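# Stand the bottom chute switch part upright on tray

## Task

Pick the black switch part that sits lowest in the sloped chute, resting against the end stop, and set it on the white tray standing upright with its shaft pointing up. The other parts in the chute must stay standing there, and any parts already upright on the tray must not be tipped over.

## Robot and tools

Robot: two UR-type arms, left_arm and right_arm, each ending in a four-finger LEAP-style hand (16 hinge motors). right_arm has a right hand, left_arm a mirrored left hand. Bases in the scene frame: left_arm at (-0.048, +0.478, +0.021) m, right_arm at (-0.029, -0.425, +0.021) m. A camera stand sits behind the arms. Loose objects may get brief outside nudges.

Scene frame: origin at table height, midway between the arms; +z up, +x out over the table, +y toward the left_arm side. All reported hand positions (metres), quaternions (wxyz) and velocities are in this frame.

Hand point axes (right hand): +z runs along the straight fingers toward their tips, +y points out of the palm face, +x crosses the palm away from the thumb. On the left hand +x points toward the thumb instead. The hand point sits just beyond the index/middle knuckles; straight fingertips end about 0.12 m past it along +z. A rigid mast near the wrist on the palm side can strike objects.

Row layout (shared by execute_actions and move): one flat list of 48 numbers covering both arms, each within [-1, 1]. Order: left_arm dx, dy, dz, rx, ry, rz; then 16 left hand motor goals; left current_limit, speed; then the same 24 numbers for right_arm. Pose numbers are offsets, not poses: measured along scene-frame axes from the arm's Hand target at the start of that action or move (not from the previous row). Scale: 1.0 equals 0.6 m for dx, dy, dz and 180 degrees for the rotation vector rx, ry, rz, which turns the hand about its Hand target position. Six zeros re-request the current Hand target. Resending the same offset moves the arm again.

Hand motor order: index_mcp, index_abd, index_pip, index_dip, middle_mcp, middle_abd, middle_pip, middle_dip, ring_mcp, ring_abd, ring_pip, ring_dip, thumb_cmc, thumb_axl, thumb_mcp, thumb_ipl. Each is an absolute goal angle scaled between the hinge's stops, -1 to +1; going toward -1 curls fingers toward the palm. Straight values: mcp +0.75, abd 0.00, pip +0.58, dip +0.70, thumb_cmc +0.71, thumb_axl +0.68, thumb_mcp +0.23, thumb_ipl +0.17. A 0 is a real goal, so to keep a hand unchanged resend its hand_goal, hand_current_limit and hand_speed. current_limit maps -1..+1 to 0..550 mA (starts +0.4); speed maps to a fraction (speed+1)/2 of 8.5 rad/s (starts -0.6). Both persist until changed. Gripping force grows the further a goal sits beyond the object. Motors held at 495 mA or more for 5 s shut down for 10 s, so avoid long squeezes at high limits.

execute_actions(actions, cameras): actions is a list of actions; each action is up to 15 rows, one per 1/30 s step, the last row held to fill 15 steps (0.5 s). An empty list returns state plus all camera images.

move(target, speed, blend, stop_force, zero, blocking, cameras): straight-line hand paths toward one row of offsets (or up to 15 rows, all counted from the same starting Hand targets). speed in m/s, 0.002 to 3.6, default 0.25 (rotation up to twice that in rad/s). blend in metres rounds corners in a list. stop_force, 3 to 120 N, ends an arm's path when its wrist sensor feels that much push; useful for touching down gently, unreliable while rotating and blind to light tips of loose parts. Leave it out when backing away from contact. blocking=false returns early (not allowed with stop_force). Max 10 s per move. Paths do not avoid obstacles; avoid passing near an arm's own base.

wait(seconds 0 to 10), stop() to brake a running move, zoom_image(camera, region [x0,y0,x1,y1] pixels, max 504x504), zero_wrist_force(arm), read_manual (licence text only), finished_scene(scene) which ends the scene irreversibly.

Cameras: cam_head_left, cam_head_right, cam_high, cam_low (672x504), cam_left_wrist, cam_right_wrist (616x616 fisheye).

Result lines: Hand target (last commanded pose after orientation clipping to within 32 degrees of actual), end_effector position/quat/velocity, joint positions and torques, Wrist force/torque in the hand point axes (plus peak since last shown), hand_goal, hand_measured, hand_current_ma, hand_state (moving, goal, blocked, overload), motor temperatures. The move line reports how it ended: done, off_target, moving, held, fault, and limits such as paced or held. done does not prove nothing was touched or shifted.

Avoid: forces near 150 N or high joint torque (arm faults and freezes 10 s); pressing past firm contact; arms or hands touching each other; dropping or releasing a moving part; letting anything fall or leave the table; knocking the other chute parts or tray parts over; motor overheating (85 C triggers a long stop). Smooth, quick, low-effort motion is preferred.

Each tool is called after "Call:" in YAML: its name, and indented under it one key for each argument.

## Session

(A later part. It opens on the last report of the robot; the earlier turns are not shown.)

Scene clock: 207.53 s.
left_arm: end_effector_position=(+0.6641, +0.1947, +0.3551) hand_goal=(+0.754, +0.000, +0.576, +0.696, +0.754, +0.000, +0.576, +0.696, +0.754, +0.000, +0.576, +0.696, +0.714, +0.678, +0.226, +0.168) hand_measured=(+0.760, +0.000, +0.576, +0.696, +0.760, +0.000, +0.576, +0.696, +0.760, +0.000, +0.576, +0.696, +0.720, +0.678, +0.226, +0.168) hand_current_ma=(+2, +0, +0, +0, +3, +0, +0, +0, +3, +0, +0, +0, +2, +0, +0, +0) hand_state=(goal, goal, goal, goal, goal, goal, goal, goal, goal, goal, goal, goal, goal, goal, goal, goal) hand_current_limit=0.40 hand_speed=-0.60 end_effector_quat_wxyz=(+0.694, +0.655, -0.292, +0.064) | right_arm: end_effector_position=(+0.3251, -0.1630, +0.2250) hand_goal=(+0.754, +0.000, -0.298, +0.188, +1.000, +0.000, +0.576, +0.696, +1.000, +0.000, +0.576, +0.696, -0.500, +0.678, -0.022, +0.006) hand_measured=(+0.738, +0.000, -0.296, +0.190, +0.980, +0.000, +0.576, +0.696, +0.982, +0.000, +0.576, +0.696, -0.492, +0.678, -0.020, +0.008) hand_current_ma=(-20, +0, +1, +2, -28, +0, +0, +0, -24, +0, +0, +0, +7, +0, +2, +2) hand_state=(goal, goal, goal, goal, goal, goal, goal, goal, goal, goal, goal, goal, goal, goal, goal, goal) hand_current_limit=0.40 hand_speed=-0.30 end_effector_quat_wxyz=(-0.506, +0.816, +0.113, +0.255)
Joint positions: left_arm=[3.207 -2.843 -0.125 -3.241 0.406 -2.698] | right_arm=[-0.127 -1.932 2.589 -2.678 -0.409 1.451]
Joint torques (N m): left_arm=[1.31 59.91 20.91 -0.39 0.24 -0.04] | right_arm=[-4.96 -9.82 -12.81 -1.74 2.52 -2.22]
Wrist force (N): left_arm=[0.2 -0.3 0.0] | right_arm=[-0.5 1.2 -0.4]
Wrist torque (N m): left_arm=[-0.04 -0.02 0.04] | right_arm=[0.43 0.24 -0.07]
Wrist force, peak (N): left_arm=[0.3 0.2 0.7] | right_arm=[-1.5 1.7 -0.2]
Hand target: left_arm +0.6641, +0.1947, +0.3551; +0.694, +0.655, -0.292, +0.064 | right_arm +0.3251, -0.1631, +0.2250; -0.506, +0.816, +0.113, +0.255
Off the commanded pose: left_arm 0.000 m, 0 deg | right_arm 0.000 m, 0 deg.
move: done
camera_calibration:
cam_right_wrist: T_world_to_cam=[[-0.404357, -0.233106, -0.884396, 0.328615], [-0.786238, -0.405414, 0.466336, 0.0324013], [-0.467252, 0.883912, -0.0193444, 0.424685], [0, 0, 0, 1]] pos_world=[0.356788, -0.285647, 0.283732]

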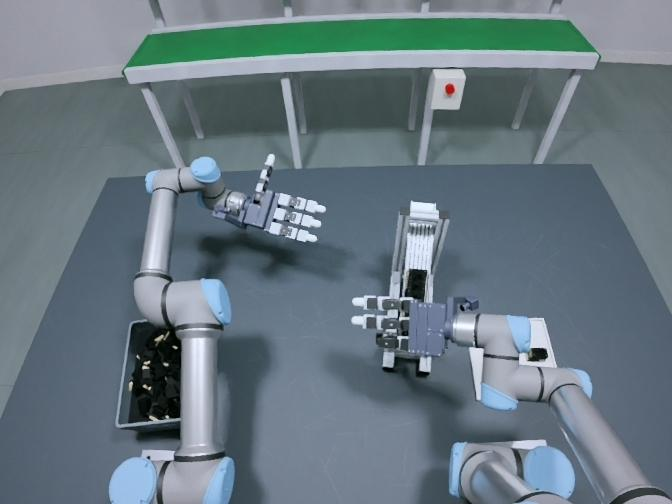

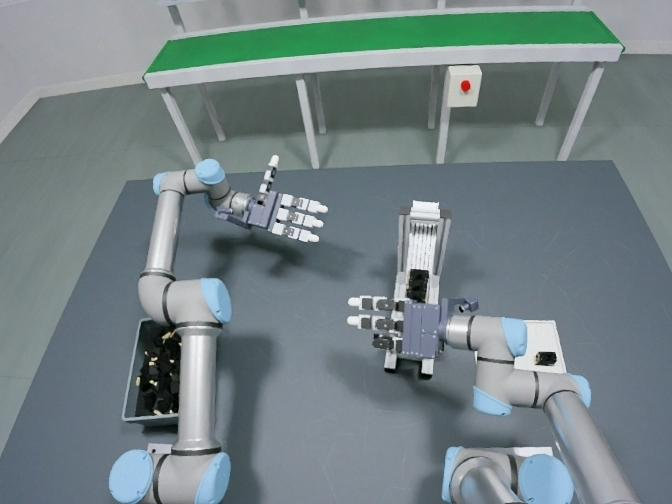

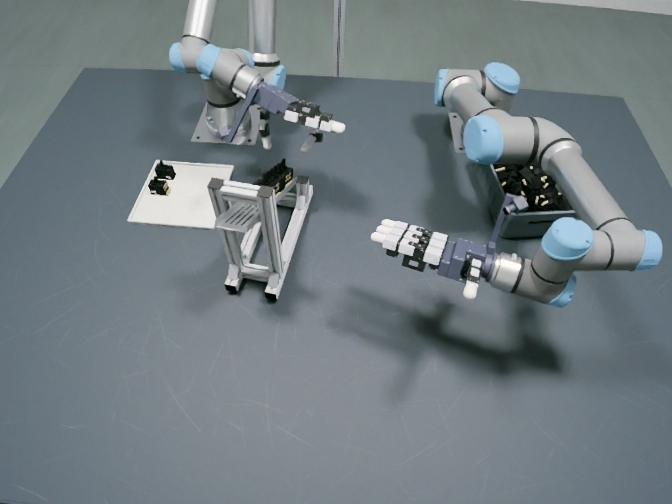

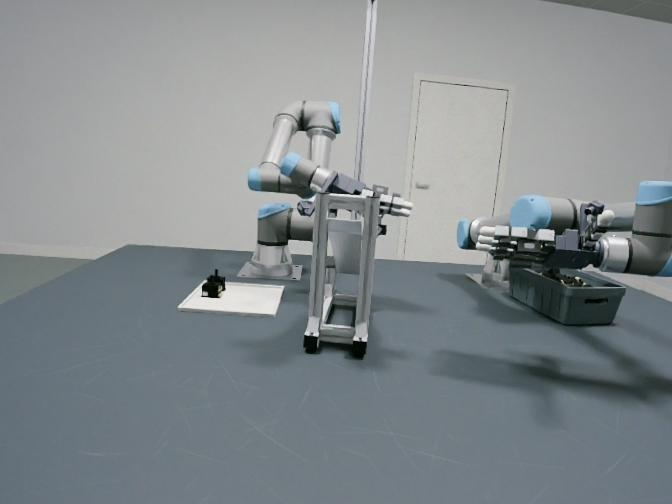

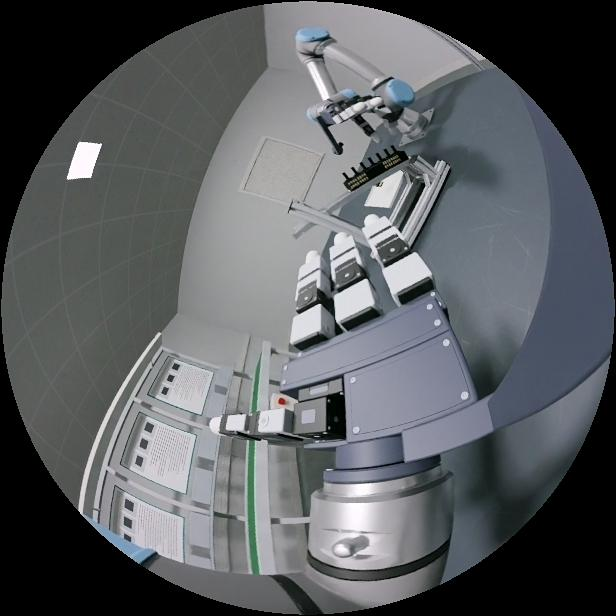

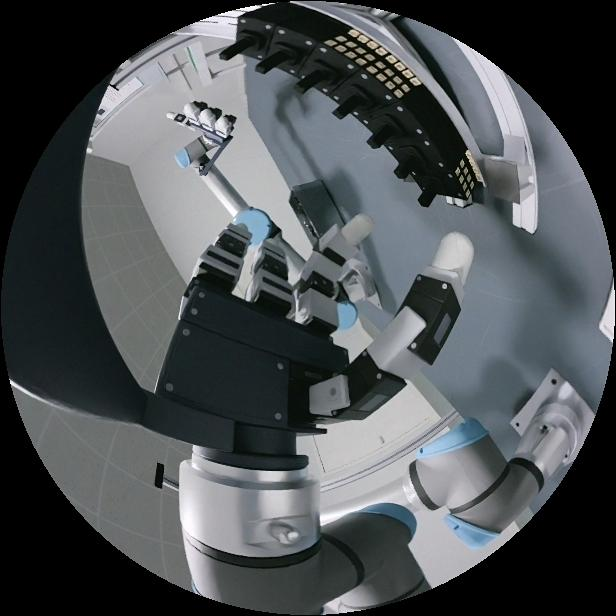

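Call:
move:
  target: [0,0,0,0,0,0,0.754,0,0.576,0.696,0.754,0,0.576,0.696,0.754,0,0.576,0.696,0.714,0.678,0.226,0.168,0.4,-0.6,0.0292,0.0038,-0.069,0,0,0,0.753,0,-0.299,0.188,1.0,0,0.576,0.696,1.0,0,0.576,0.696,-0.5,0.677,-0.0225,0.0054,0.4,-0.3]
  speed: 0.1
  cameras: ["cam_right_wrist","cam_left_wrist","cam_high","cam_head_left"]

Call:
zoom_image:
  camera: "cam_right_wrist"
  region: [340, 120, 500, 280]

Call:
zoom_image:
  camera: "cam_left_wrist"
  region: [350, 110, 440, 200]

Call:
zoom_image:
  camera: "cam_high"
  region: [240, 110, 330, 200]

Scene clock: 229.27 s.
left_arm: end_effector_position=(+0.6641, +0.1947, +0.3551) hand_goal=(+0.754, +0.000, +0.576, +0.696, +0.754, +0.000, +0.576, +0.696, +0.754, +0.000, +0.576, +0.696, +0.714, +0.678, +0.226, +0.168) hand_measured=(+0.760, +0.000, +0.576, +0.696, +0.760, +0.000, +0.576, +0.696, +0.760, +0.000, +0.576, +0.696, +0.720, +0.678, +0.226, +0.168) hand_current_ma=(+2, +0, +0, +0, +3, +0, +0, +0, +3, +0, +0, +0, +2, +0, +0, +0) hand_state=(goal, goal, goal, goal, goal, goal, goal, goal, goal, goal, goal, goal, goal, goal, goal, goal) hand_current_limit=0.40 hand_speed=-0.60 end_effector_quat_wxyz=(+0.694, +0.655, -0.292, +0.064) | right_arm: end_effector_position=(+0.3425, -0.1608, +0.1835) hand_goal=(+0.754, +0.000, -0.298, +0.188, +1.000, +0.000, +0.576, +0.696, +1.000, +0.000, +0.576, +0.696, -0.500, +0.678, -0.022, +0.006) hand_measured=(+0.740, +0.000, -0.296, +0.190, +0.980, +0.000, +0.576, +0.696, +0.982, +0.000, +0.576, +0.696, -0.492, +0.678, -0.020, +0.008) hand_current_ma=(-18, +0, +1, +2, -28, +0, +0, +0, -24, +0, +0, +0, +7, +0, +2, +2) hand_state=(goal, goal, goal, goal, goal, goal, goal, goal, goal, goal, goal, goal, goal, goal, goal, goal) hand_current_limit=0.40 hand_speed=-0.30 end_effector_quat_wxyz=(-0.506, +0.816, +0.113, +0.255)
Joint positions: left_arm=[3.207 -2.843 -0.125 -3.241 0.406 -2.698] | right_arm=[-0.109 -1.719 2.619 -2.956 -0.417 1.49]
Joint torques (N m): left_arm=[1.02 59.87 20.49 -0.41 0.31 -0.01] | right_arm=[-5.98 -2.21 -21.76 -1.87 2.39 -2.19]
Wrist force (N): left_arm=[0.2 0.1 0.1] | right_arm=[-0.3 0.8 -0.6]
Wrist torque (N m): left_arm=[0.00 -0.01 0.01] | right_arm=[0.39 0.21 -0.06]
Wrist force, peak (N): left_arm=[0.4 0.0 0.5] | right_arm=[-0.6 1.8 -0.2]
Hand target: left_arm +0.6641, +0.1947, +0.3551; +0.694, +0.655, -0.292, +0.064 | right_arm +0.3426, -0.1608, +0.1836; -0.506, +0.816, +0.113, +0.255
Off the commanded pose: left_arm 0.000 m, 0 deg | right_arm 0.000 m, 0 deg.
move: done
camera_calibration:
cam_right_wrist: T_world_to_cam=[[-0.404357, -0.233106, -0.884396, 0.299485], [-0.786238, -0.405414, 0.466336, 0.0663672], [-0.467252, 0.883912, -0.0193444, 0.42998], [0, 0, 0, 1]] pos_world=[0.374188, -0.283347, 0.242232]
Images, in order (width x height): cam_head_left 672x504, cam_high 672x504, cam_left_wrist 616x616, cam_right_wrist 616x616.

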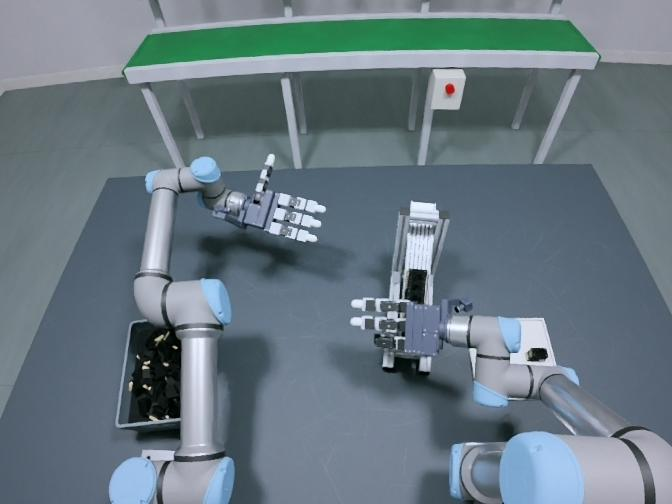

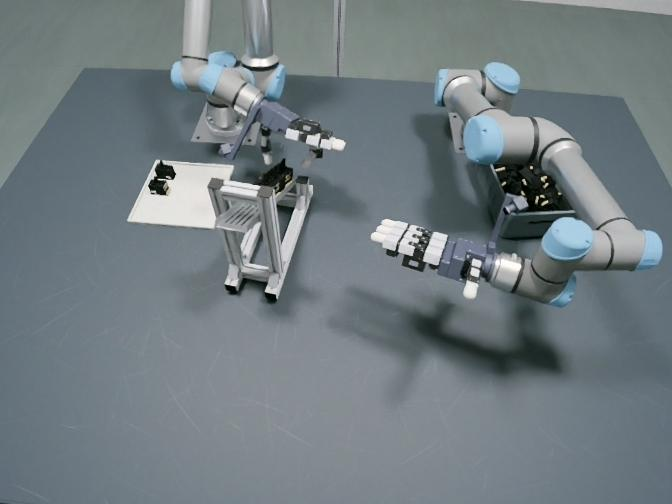

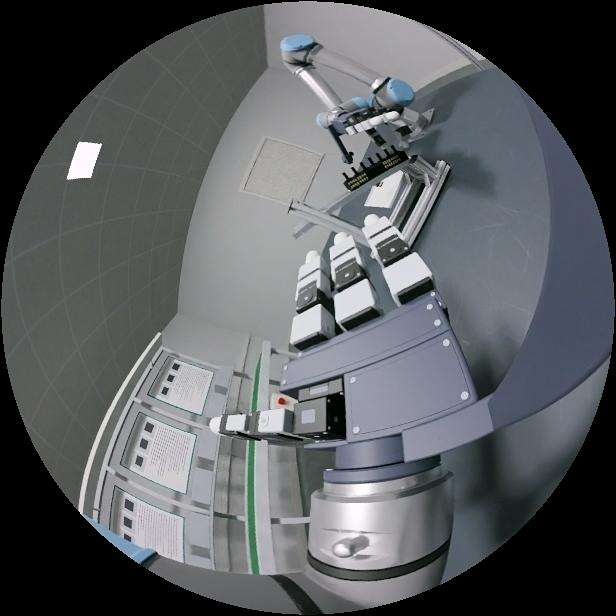

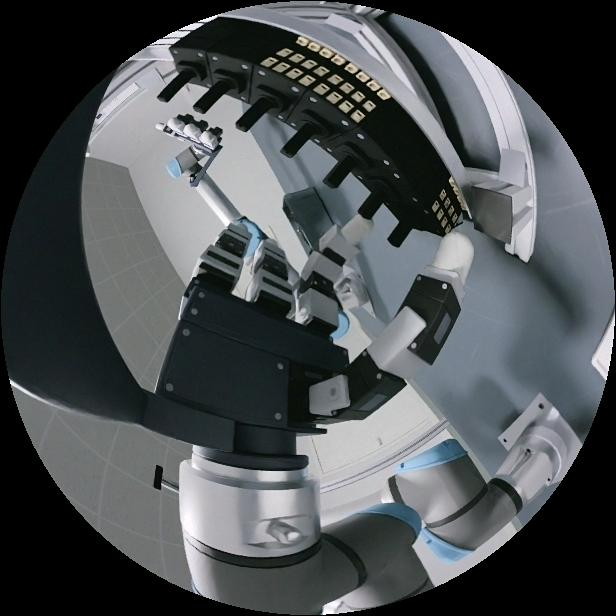

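Scaled by 3.150 from the camera's 616x616 image, which has a finer 880x880 frame.

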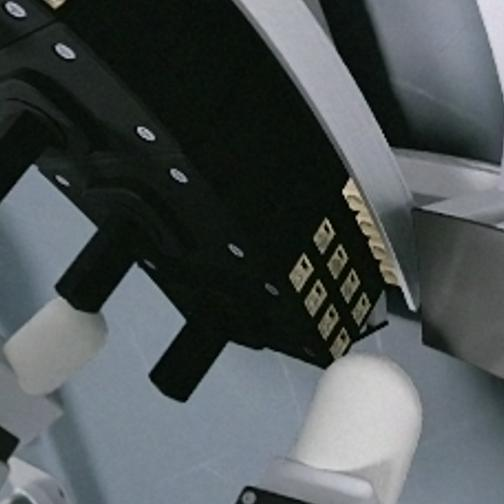

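Scaled by 5.600 from the camera's 616x616 image, which has a finer 880x880 frame.

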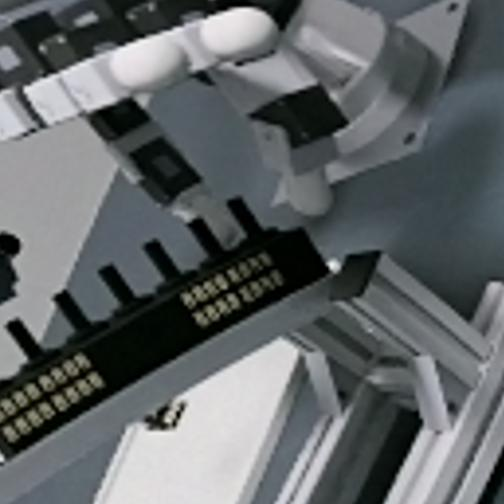

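Scaled by 5.600 from the camera's 672x504 image, which has a finer 960x720 frame.

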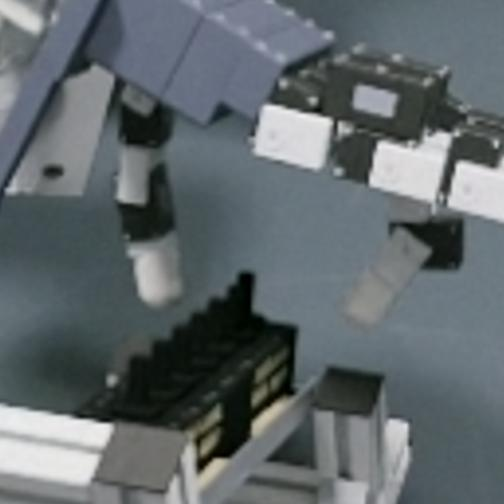

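Call:
move:
  target: [0,0,0,0,0,0,0.754,0,0.576,0.696,0.754,0,0.576,0.696,0.754,0,0.576,0.696,0.714,0.678,0.226,0.168,0.4,-0.6,0.0177,-0.0058,-0.0283,0,0,0,0.753,0,-0.299,0.188,1.0,0,0.576,0.696,1.0,0,0.576,0.696,-0.5,0.677,-0.0225,0.0054,0.4,-0.3]
  speed: 0.05
  stop_force: 8
  cameras: ["cam_right_wrist","cam_left_wrist","cam_high"]

Call:
zoom_image:
  camera: "cam_right_wrist"
  region: [340, 150, 500, 310]

Call:
zoom_image:
  camera: "cam_left_wrist"
  region: [350, 110, 440, 200]

Call:
zoom_image:
  camera: "cam_high"
  region: [240, 110, 330, 200]

Scene clock: 273.17 s.
left_arm: end_effector_position=(+0.6641, +0.1947, +0.3551) hand_goal=(+0.754, +0.000, +0.576, +0.696, +0.754, +0.000, +0.576, +0.696, +0.754, +0.000, +0.576, +0.696, +0.714, +0.678, +0.226, +0.168) hand_measured=(+0.760, +0.000, +0.576, +0.696, +0.760, +0.000, +0.576, +0.696, +0.760, +0.000, +0.576, +0.696, +0.720, +0.678, +0.226, +0.168) hand_current_ma=(+2, +0, +0, +0, +3, +0, +0, +0, +3, +0, +0, +0, +2, +0, +0, +0) hand_state=(goal, goal, goal, goal, goal, goal, goal, goal, goal, goal, goal, goal, goal, goal, goal, goal) hand_current_limit=0.40 hand_speed=-0.60 end_effector_quat_wxyz=(+0.694, +0.655, -0.292, +0.064) | right_arm: end_effector_position=(+0.3532, -0.1643, +0.1666) hand_goal=(+0.754, +0.000, -0.298, +0.188, +1.000, +0.000, +0.576, +0.696, +1.000, +0.000, +0.576, +0.696, -0.500, +0.678, -0.022, +0.006) hand_measured=(+0.740, +0.000, -0.296, +0.190, +0.980, +0.000, +0.576, +0.696, +0.982, +0.000, +0.576, +0.696, -0.492, +0.678, -0.020, +0.008) hand_current_ma=(-18, +0, +1, +2, -28, +0, +0, +0, -24, +0, +0, +0, +7, +0, +2, +2) hand_state=(goal, goal, goal, goal, goal, goal, goal, goal, goal, goal, goal, goal, goal, goal, goal, goal) hand_current_limit=0.40 hand_speed=-0.30 end_effector_quat_wxyz=(-0.506, +0.816, +0.113, +0.255)
Joint positions: left_arm=[3.207 -2.843 -0.125 -3.241 0.406 -2.698] | right_arm=[-0.117 -1.634 2.617 -3.025 -0.413 1.474]
Joint torques (N m): left_arm=[0.86 59.14 20.39 -0.5 0.5 0.03] | right_arm=[7.89 -14.6 -14.84 -0.04 0.22 -0.05]
Wrist force (N): left_arm=[0.1 0.0 -0.1] | right_arm=[-0.2 1.0 -0.8]
Wrist torque (N m): left_arm=[0.01 -0.01 0.01] | right_arm=[0.45 0.20 -0.09]
Wrist force, peak (N): left_arm=[0.7 -0.1 0.2] | right_arm=[-0.5 1.3 -0.7]
Hand target: left_arm +0.6641, +0.1947, +0.3551; +0.694, +0.655, -0.292, +0.064 | right_arm +0.3532, -0.1643, +0.1666; -0.506, +0.816, +0.113, +0.255
Off the commanded pose: left_arm 0.000 m, 0 deg | right_arm 0.000 m, 0 deg.
move: done
camera_calibration:
cam_right_wrist: T_world_to_cam=[[-0.404272, -0.233063, -0.884447, 0.28804], [-0.786283, -0.405438, 0.46624, 0.0812738], [-0.467251, 0.883913, -0.0193462, 0.437746], [0, 0, 0, 1]] pos_world=[0.384888, -0.286847, 0.225332]
Images, in order (width x height): cam_high 672x504, cam_left_wrist 616x616, cam_right_wrist 616x616.

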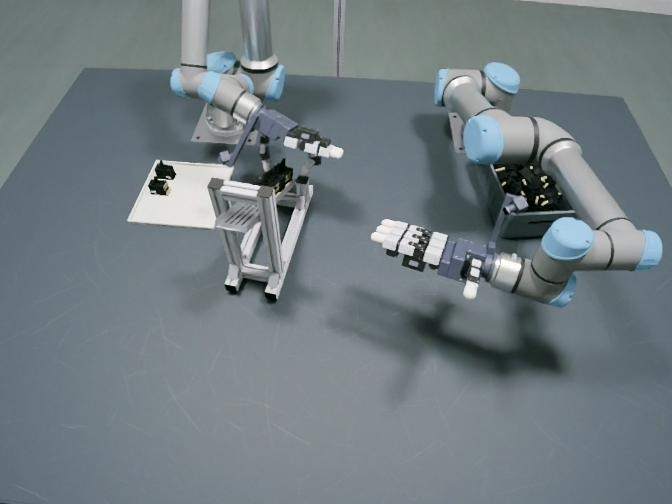

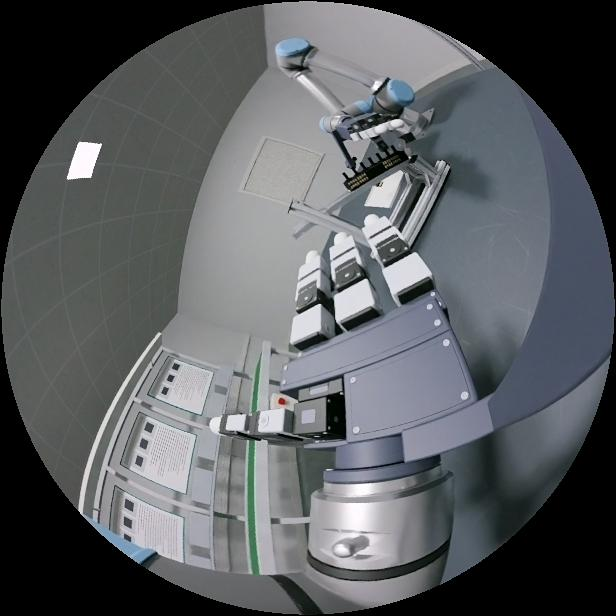

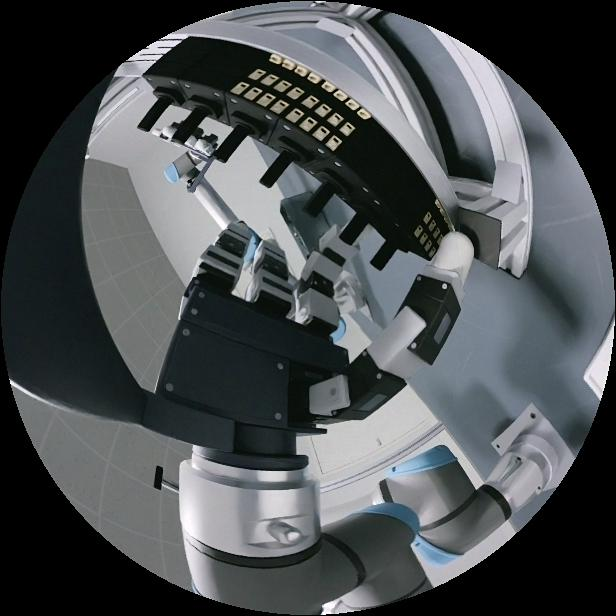

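Scaled by 3.150 from the camera's 616x616 image, which has a finer 880x880 frame.

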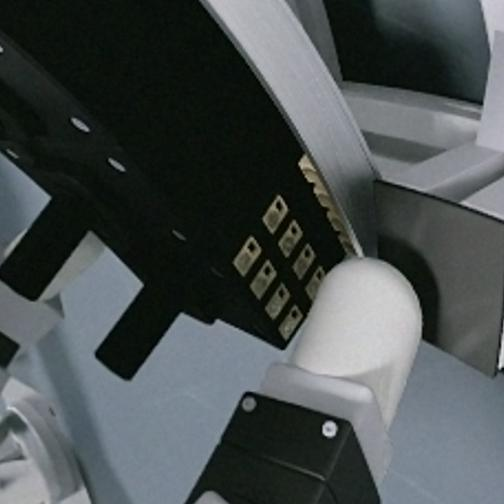

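Scaled by 5.600 from the camera's 616x616 image, which has a finer 880x880 frame.

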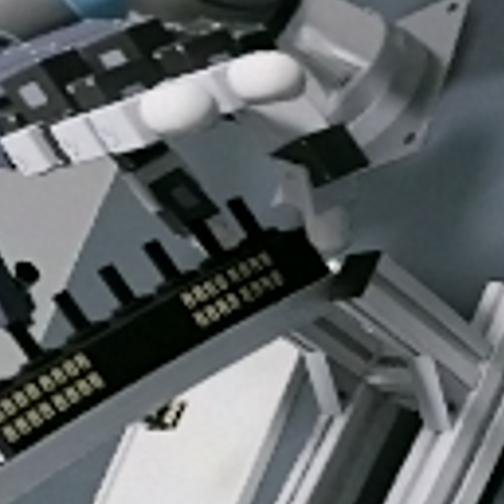

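Scaled by 5.600 from the camera's 672x504 image, which has a finer 960x720 frame.

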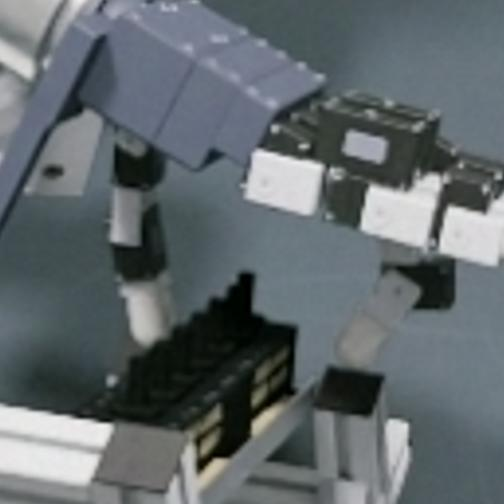

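Call:
execute_actions:
  actions:
    - [[0,0,0,0,0,0,0.754,0,0.576,0.696,0.754,0,0.576,0.696,0.754,0,0.576,0.696,0.714,0.678,0.226,0.168,0.4,-0.6,0,0,0,0,0,0,0.616,0,-0.343,0.188,1.0,0,0.576,0.696,1.0,0,0.576,0.696,-0.5,0.677,-0.1124,0.0054,0.1,-0.8]]
  cameras: ["cam_right_wrist","cam_left_wrist"]

Call:
zoom_image:
  camera: "cam_right_wrist"
  region: [340, 150, 500, 310]

Scene clock: 283.93 s.
left_arm: end_effector_position=(+0.6641, +0.1947, +0.3551) hand_goal=(+0.754, +0.000, +0.576, +0.696, +0.754, +0.000, +0.576, +0.696, +0.754, +0.000, +0.576, +0.696, +0.714, +0.678, +0.226, +0.168) hand_measured=(+0.760, +0.000, +0.576, +0.696, +0.760, +0.000, +0.576, +0.696, +0.760, +0.000, +0.576, +0.696, +0.720, +0.678, +0.226, +0.168) hand_current_ma=(+2, +0, +0, +0, +3, +0, +0, +0, +3, +0, +0, +0, +2, +0, +0, +0) hand_state=(goal, goal, goal, goal, goal, goal, goal, goal, goal, goal, goal, goal, goal, goal, goal, goal) hand_current_limit=0.40 hand_speed=-0.60 end_effector_quat_wxyz=(+0.694, +0.655, -0.292, +0.064) | right_arm: end_effector_position=(+0.3532, -0.1643, +0.1666) hand_goal=(+0.616, +0.000, -0.342, +0.188, +1.000, +0.000, +0.576, +0.696, +1.000, +0.000, +0.576, +0.696, -0.500, +0.678, -0.112, +0.006) hand_measured=(+0.614, +0.000, -0.340, +0.190, +0.980, +0.000, +0.576, +0.696, +0.982, +0.000, +0.576, +0.696, -0.492, +0.678, -0.094, +0.010) hand_current_ma=(-2, +0, +1, +2, -28, +0, +0, +0, -24, +0, +0, +0, +7, +0, +36, +4) hand_state=(goal, goal, goal, goal, goal, goal, goal, goal, goal, goal, goal, goal, goal, goal, goal, goal) hand_current_limit=0.10 hand_speed=-0.80 end_effector_quat_wxyz=(-0.506, +0.816, +0.113, +0.255)
Joint positions: left_arm=[3.207 -2.843 -0.125 -3.241 0.406 -2.698] | right_arm=[-0.117 -1.634 2.617 -3.025 -0.413 1.474]
Joint torques (N m): left_arm=[1.11 59.3 19.96 -0.47 0.58 -0.03] | right_arm=[7.72 -8.06 -4.35 -0.13 1.44 -1.92]
Wrist force (N): left_arm=[0.2 0.2 -0.1] | right_arm=[-0.5 1.0 -1.3]
Wrist torque (N m): left_arm=[0.03 -0.01 0.02] | right_arm=[0.37 0.20 -0.11]
Wrist force, peak (N): left_arm=[0.3 0.3 0.4] | right_arm=[-0.6 1.4 -1.3]
Hand target: left_arm +0.6641, +0.1947, +0.3551; +0.694, +0.655, -0.292, +0.064 | right_arm +0.3532, -0.1643, +0.1666; -0.506, +0.816, +0.113, +0.255
Off the commanded pose: left_arm 0.000 m, 0 deg | right_arm 0.000 m, 0 deg.
camera_calibration:
cam_right_wrist: T_world_to_cam=[[-0.404272, -0.233063, -0.884447, 0.28804], [-0.786283, -0.405438, 0.46624, 0.0812738], [-0.467251, 0.883913, -0.0193462, 0.437746], [0, 0, 0, 1]] pos_world=[0.384888, -0.286847, 0.225332]
Images, in order (width x height): cam_left_wrist 616x616, cam_right_wrist 616x616.

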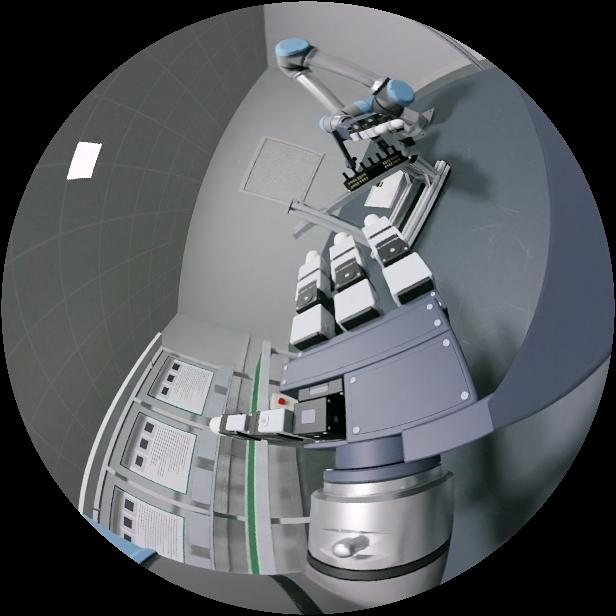

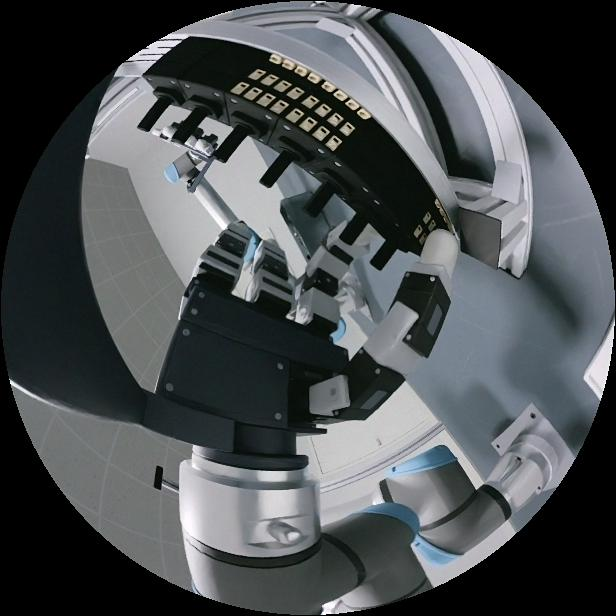

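Scaled by 3.150 from the camera's 616x616 image, which has a finer 880x880 frame.

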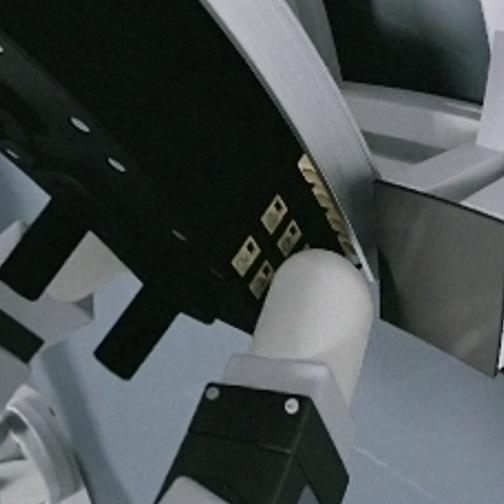

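Call:
execute_actions:
  actions:
    - [[0,0,0,0,0,0,0.754,0,0.576,0.696,0.754,0,0.576,0.696,0.754,0,0.576,0.696,0.714,0.678,0.226,0.168,0.4,-0.6,0,0,0,0,0,0,0.616,0,-0.45,0.188,1.0,0,0.576,0.696,1.0,0,0.576,0.696,-0.5,0.677,-0.1124,0.0054,0.0,-0.8]]
  cameras: ["cam_right_wrist"]

Call:
zoom_image:
  camera: "cam_right_wrist"
  region: [340, 150, 500, 310]

Scene clock: 289.23 s.
left_arm: end_effector_position=(+0.6641, +0.1947, +0.3551) hand_goal=(+0.754, +0.000, +0.576, +0.696, +0.754, +0.000, +0.576, +0.696, +0.754, +0.000, +0.576, +0.696, +0.714, +0.678, +0.226, +0.168) hand_measured=(+0.760, +0.000, +0.576, +0.696, +0.760, +0.000, +0.576, +0.696, +0.760, +0.000, +0.576, +0.696, +0.720, +0.678, +0.226, +0.168) hand_current_ma=(+2, +0, +0, +0, +3, +0, +0, +0, +3, +0, +0, +0, +2, +0, +0, +0) hand_state=(goal, goal, goal, goal, goal, goal, goal, goal, goal, goal, goal, goal, goal, goal, goal, goal) hand_current_limit=0.40 hand_speed=-0.60 end_effector_quat_wxyz=(+0.694, +0.655, -0.292, +0.064) | right_arm: end_effector_position=(+0.3532, -0.1643, +0.1666) hand_goal=(+0.616, +0.000, -0.450, +0.188, +1.000, +0.000, +0.576, +0.696, +1.000, +0.000, +0.576, +0.696, -0.500, +0.678, -0.112, +0.006) hand_measured=(+0.626, +0.000, -0.410, +0.198, +0.980, +0.000, +0.576, +0.696, +0.982, +0.000, +0.576, +0.696, -0.492, +0.678, -0.094, +0.012) hand_current_ma=(+10, +0, +76, +9, -28, +0, +0, +0, -24, +0, +0, +0, +7, +0, +36, +6) hand_state=(goal, goal, blocked, goal, goal, goal, goal, goal, goal, goal, goal, goal, goal, goal, goal, goal) hand_current_limit=0.00 hand_speed=-0.80 end_effector_quat_wxyz=(-0.506, +0.816, +0.113, +0.255)
Joint positions: left_arm=[3.207 -2.843 -0.125 -3.241 0.406 -2.698] | right_arm=[-0.117 -1.634 2.617 -3.025 -0.413 1.474]
Joint torques (N m): left_arm=[0.61 59.7 20.82 -0.48 0.59 0.02] | right_arm=[7.03 -7.58 -4.79 -0.08 2.73 -1.83]
Wrist force (N): left_arm=[0.3 0.3 0.4] | right_arm=[-0.3 1.2 -1.0]
Wrist torque (N m): left_arm=[0.00 -0.02 0.02] | right_arm=[0.36 0.22 -0.11]
Wrist force, peak (N): left_arm=[0.5 0.4 0.4] | right_arm=[-0.5 1.5 -1.6]
Hand target: left_arm +0.6641, +0.1947, +0.3551; +0.694, +0.655, -0.292, +0.064 | right_arm +0.3532, -0.1643, +0.1666; -0.506, +0.816, +0.113, +0.255
Off the commanded pose: left_arm 0.000 m, 0 deg | right_arm 0.000 m, 0 deg.
camera_calibration:
cam_right_wrist: T_world_to_cam=[[-0.404254, -0.233054, -0.884457, 0.288038], [-0.786292, -0.405442, 0.466221, 0.0812804], [-0.467251, 0.883913, -0.0193466, 0.437746], [0, 0, 0, 1]] pos_world=[0.384888, -0.286847, 0.225332]
Images, in order (width x height): cam_right_wrist 616x616.

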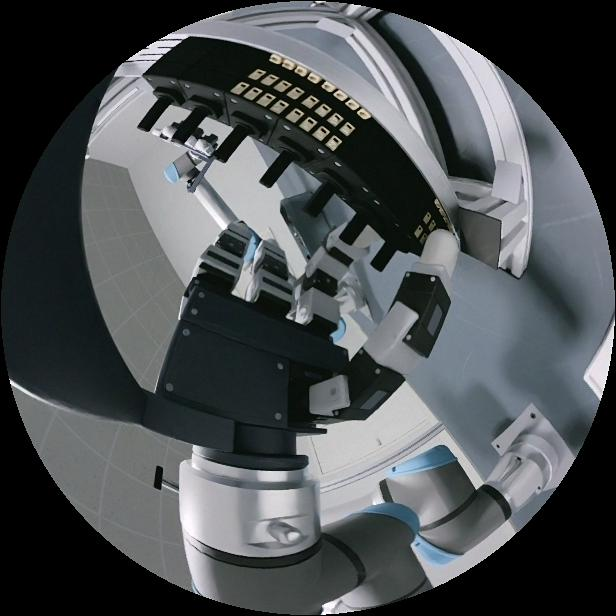

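Scaled by 3.150 from the camera's 616x616 image, which has a finer 880x880 frame.

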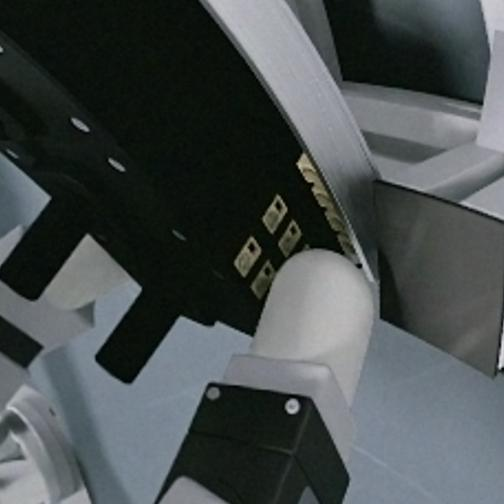

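Call:
execute_actions:
  actions:
    - [[0,0,0,0,0,0,0.754,0,0.576,0.696,0.754,0,0.576,0.696,0.754,0,0.576,0.696,0.714,0.678,0.226,0.168,0.4,-0.6,0,0,0,0,0,0,0.50,0,-0.50,0.158,1.0,0,0.576,0.696,1.0,0,0.576,0.696,-0.5,0.677,-0.224,-0.053,0.3,-0.8]]
  cameras: ["cam_right_wrist","cam_left_wrist"]

Call:
zoom_image:
  camera: "cam_right_wrist"
  region: [340, 150, 500, 310]

Call:
zoom_image:
  camera: "cam_left_wrist"
  region: [350, 110, 440, 200]

Scene clock: 297.90 s.
left_arm: end_effector_position=(+0.6641, +0.1947, +0.3551) hand_goal=(+0.754, +0.000, +0.576, +0.696, +0.754, +0.000, +0.576, +0.696, +0.754, +0.000, +0.576, +0.696, +0.714, +0.678, +0.226, +0.168) hand_measured=(+0.760, +0.000, +0.576, +0.696, +0.760, +0.000, +0.576, +0.696, +0.760, +0.000, +0.576, +0.696, +0.720, +0.678, +0.226, +0.168) hand_current_ma=(+2, +0, +0, +0, +3, +0, +0, +0, +3, +0, +0, +0, +2, +0, +0, +0) hand_state=(goal, goal, goal, goal, goal, goal, goal, goal, goal, goal, goal, goal, goal, goal, goal, goal) hand_current_limit=0.40 hand_speed=-0.60 end_effector_quat_wxyz=(+0.694, +0.655, -0.292, +0.064) | right_arm: end_effector_position=(+0.3532, -0.1643, +0.1666) hand_goal=(+0.500, +0.000, -0.500, +0.158, +1.000, +0.000, +0.576, +0.696, +1.000, +0.000, +0.576, +0.696, -0.500, +0.678, -0.224, -0.052) hand_measured=(+0.624, +0.000, -0.422, +0.194, +0.980, +0.000, +0.576, +0.696, +0.982, +0.000, +0.576, +0.696, -0.492, +0.678, -0.094, +0.004) hand_current_ma=(+358, +0, +199, +65, -28, +0, +0, +0, -24, +0, +0, +0, +7, +0, +358, +186) hand_state=(blocked, goal, blocked, blocked, goal, goal, goal, goal, goal, goal, goal, goal, goal, goal, blocked, blocked) hand_current_limit=0.30 hand_speed=-0.80 end_effector_quat_wxyz=(-0.506, +0.816, +0.113, +0.255)
Joint positions: left_arm=[3.207 -2.843 -0.125 -3.241 0.406 -2.698] | right_arm=[-0.117 -1.634 2.617 -3.025 -0.413 1.474]
Joint torques (N m): left_arm=[1 58.81 20.01 -0.37 0.64 -0.03] | right_arm=[6.55 -7.5 -4.75 -0.03 2.69 -1.64]
Wrist force (N): left_arm=[-0.2 -0.1 0.3] | right_arm=[-0.4 1.8 -0.7]
Wrist torque (N m): left_arm=[-0.04 0.04 -0.01] | right_arm=[0.41 0.22 -0.11]
Wrist force, peak (N): left_arm=[0.6 0.0 0.1] | right_arm=[-0.3 1.7 -1.0]
Hand target: left_arm +0.6641, +0.1947, +0.3551; +0.694, +0.655, -0.292, +0.064 | right_arm +0.3532, -0.1643, +0.1666; -0.506, +0.816, +0.113, +0.255
Off the commanded pose: left_arm 0.000 m, 0 deg | right_arm 0.000 m, 0 deg.
camera_calibration:
cam_right_wrist: T_world_to_cam=[[-0.404254, -0.233054, -0.884457, 0.288038], [-0.786292, -0.405442, 0.466221, 0.0812804], [-0.467251, 0.883913, -0.0193466, 0.437746], [0, 0, 0, 1]] pos_world=[0.384888, -0.286847, 0.225332]
Images, in order (width x height): cam_left_wrist 616x616, cam_right_wrist 616x616.

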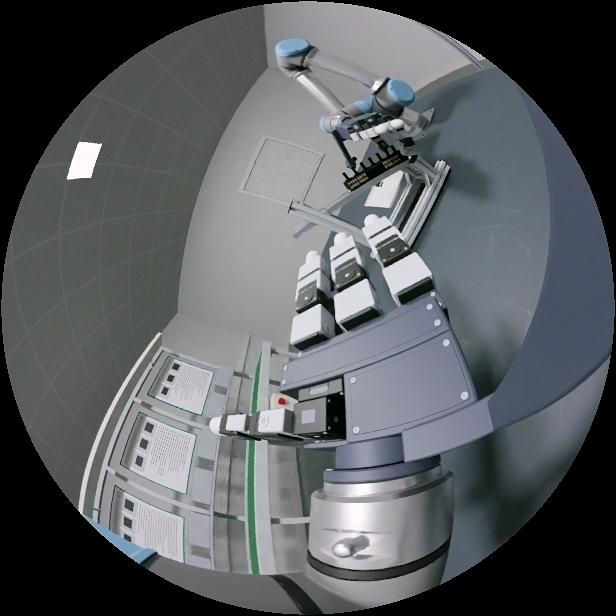

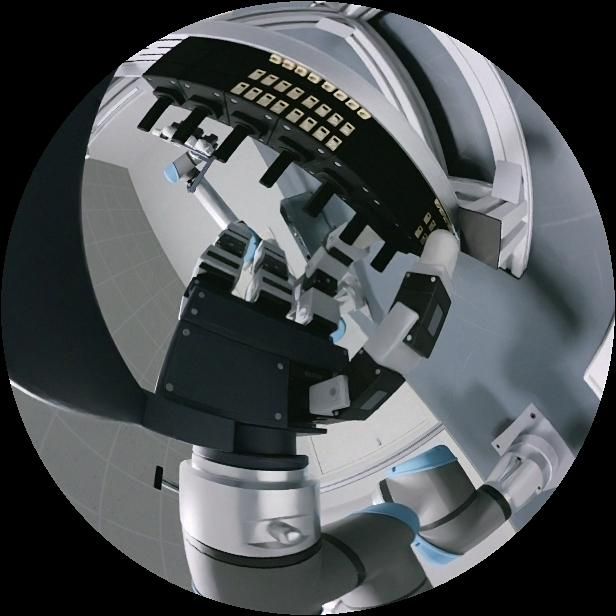

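Scaled by 3.150 from the camera's 616x616 image, which has a finer 880x880 frame.

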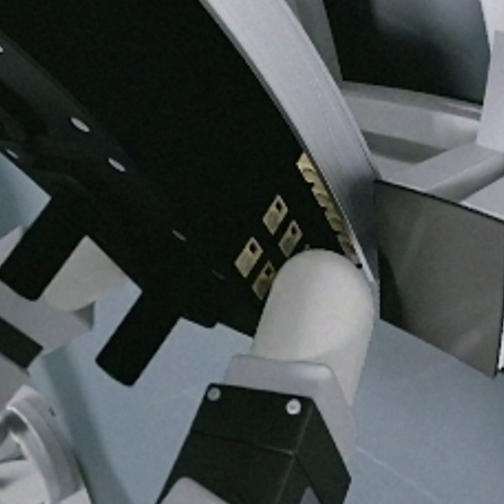

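Scaled by 5.600 from the camera's 616x616 image, which has a finer 880x880 frame.

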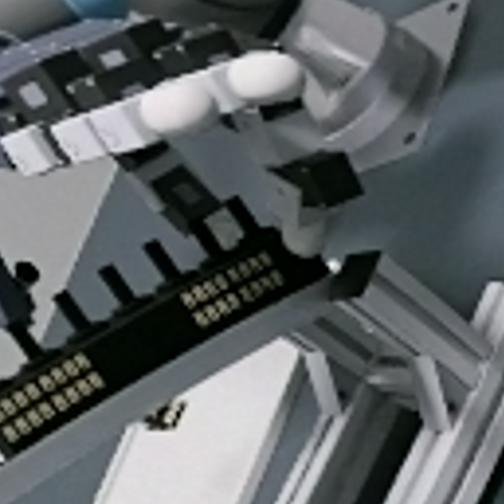

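Call:
move:
  target: [0,0,0,0,0,0,0.754,0,0.576,0.696,0.754,0,0.576,0.696,0.754,0,0.576,0.696,0.714,0.678,0.226,0.168,0.4,-0.6,-0.0132,0.0012,0.0212,0,0,0,0.50,0,-0.50,0.158,1.0,0,0.576,0.696,1.0,0,0.576,0.696,-0.5,0.677,-0.224,-0.053,0.3,-0.8]
  speed: 0.05
  cameras: ["cam_right_wrist","cam_left_wrist"]

Call:
zoom_image:
  camera: "cam_right_wrist"
  region: [340, 150, 500, 310]

Call:
zoom_image:
  camera: "cam_left_wrist"
  region: [350, 110, 440, 200]

Scene clock: 310.27 s.
left_arm: end_effector_position=(+0.6641, +0.1947, +0.3551) hand_goal=(+0.754, +0.000, +0.576, +0.696, +0.754, +0.000, +0.576, +0.696, +0.754, +0.000, +0.576, +0.696, +0.714, +0.678, +0.226, +0.168) hand_measured=(+0.760, +0.000, +0.576, +0.696, +0.760, +0.000, +0.576, +0.696, +0.760, +0.000, +0.576, +0.696, +0.720, +0.678, +0.226, +0.168) hand_current_ma=(+2, +0, +0, +0, +3, +0, +0, +0, +3, +0, +0, +0, +2, +0, +0, +0) hand_state=(goal, goal, goal, goal, goal, goal, goal, goal, goal, goal, goal, goal, goal, goal, goal, goal) hand_current_limit=0.40 hand_speed=-0.60 end_effector_quat_wxyz=(+0.694, +0.655, -0.292, +0.064) | right_arm: end_effector_position=(+0.3452, -0.1635, +0.1793) hand_goal=(+0.500, +0.000, -0.500, +0.158, +1.000, +0.000, +0.576, +0.696, +1.000, +0.000, +0.576, +0.696, -0.500, +0.678, -0.224, -0.052) hand_measured=(+0.624, +0.000, -0.422, +0.194, +0.980, +0.000, +0.576, +0.696, +0.982, +0.000, +0.576, +0.696, -0.494, +0.678, -0.094, +0.004) hand_current_ma=(+358, +0, +199, +62, -28, +0, +0, +0, -24, +0, +0, +0, +4, +0, +357, +186) hand_state=(blocked, goal, blocked, blocked, goal, goal, goal, goal, goal, goal, goal, goal, goal, goal, blocked, blocked) hand_current_limit=0.30 hand_speed=-0.80 end_effector_quat_wxyz=(-0.506, +0.816, +0.113, +0.255) end_effector_velocity=(+0.001, +0.000, +0.001) end_effector_angular_velocity=(-0.001, -0.007, +0.002)
Joint positions: left_arm=[3.207 -2.843 -0.125 -3.241 0.406 -2.698] | right_arm=[-0.118 -1.706 2.62 -2.953 -0.413 1.471]
Joint velocities: left_arm=[within noise] | right_arm=[0.001 0 0 -0.006 0.001 -0.002]
Joint torques (N m): left_arm=[0.74 59.47 19.81 -0.53 0.78 0] | right_arm=[-5.62 -1.41 -16.74 -5.02 2.28 -1.4]
Wrist force (N): left_arm=[0.0 0.0 0.2] | right_arm=[0.2 0.8 -1.0]
Wrist torque (N m): left_arm=[-0.01 0.01 0.01] | right_arm=[0.46 0.24 -0.01]
Wrist force, peak (N): left_arm=[0.2 0.1 0.5] | right_arm=[1.9 3.4 0.2]
Hand target: left_arm +0.6641, +0.1947, +0.3551; +0.694, +0.655, -0.292, +0.064 | right_arm +0.3453, -0.1635, +0.1793; -0.506, +0.816, +0.113, +0.255
Off the commanded pose: left_arm 0.000 m, 0 deg | right_arm 0.000 m, 0 deg.
move: done
camera_calibration:
cam_right_wrist: T_world_to_cam=[[-0.404397, -0.233027, -0.884399, 0.296248], [-0.786217, -0.405456, 0.466335, 0.0692939], [-0.467253, 0.883914, -0.0192444, 0.433612], [0, 0, 0, 1]] pos_world=[0.376888, -0.286147, 0.238032]
Images, in order (width x height): cam_left_wrist 616x616, cam_right_wrist 616x616.

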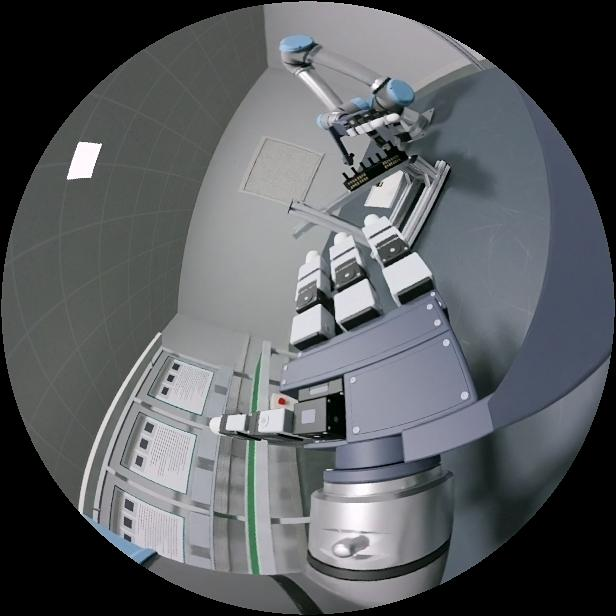

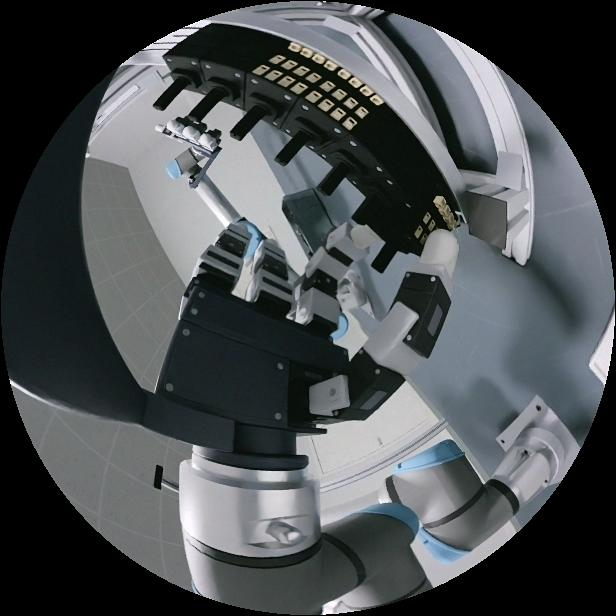

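Scaled by 3.150 from the camera's 616x616 image, which has a finer 880x880 frame.

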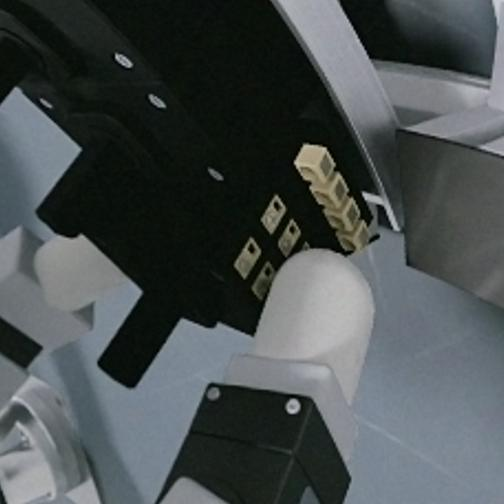

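Scaled by 5.600 from the camera's 616x616 image, which has a finer 880x880 frame.

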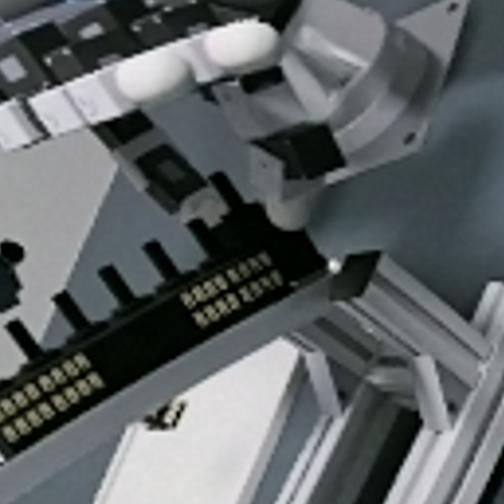

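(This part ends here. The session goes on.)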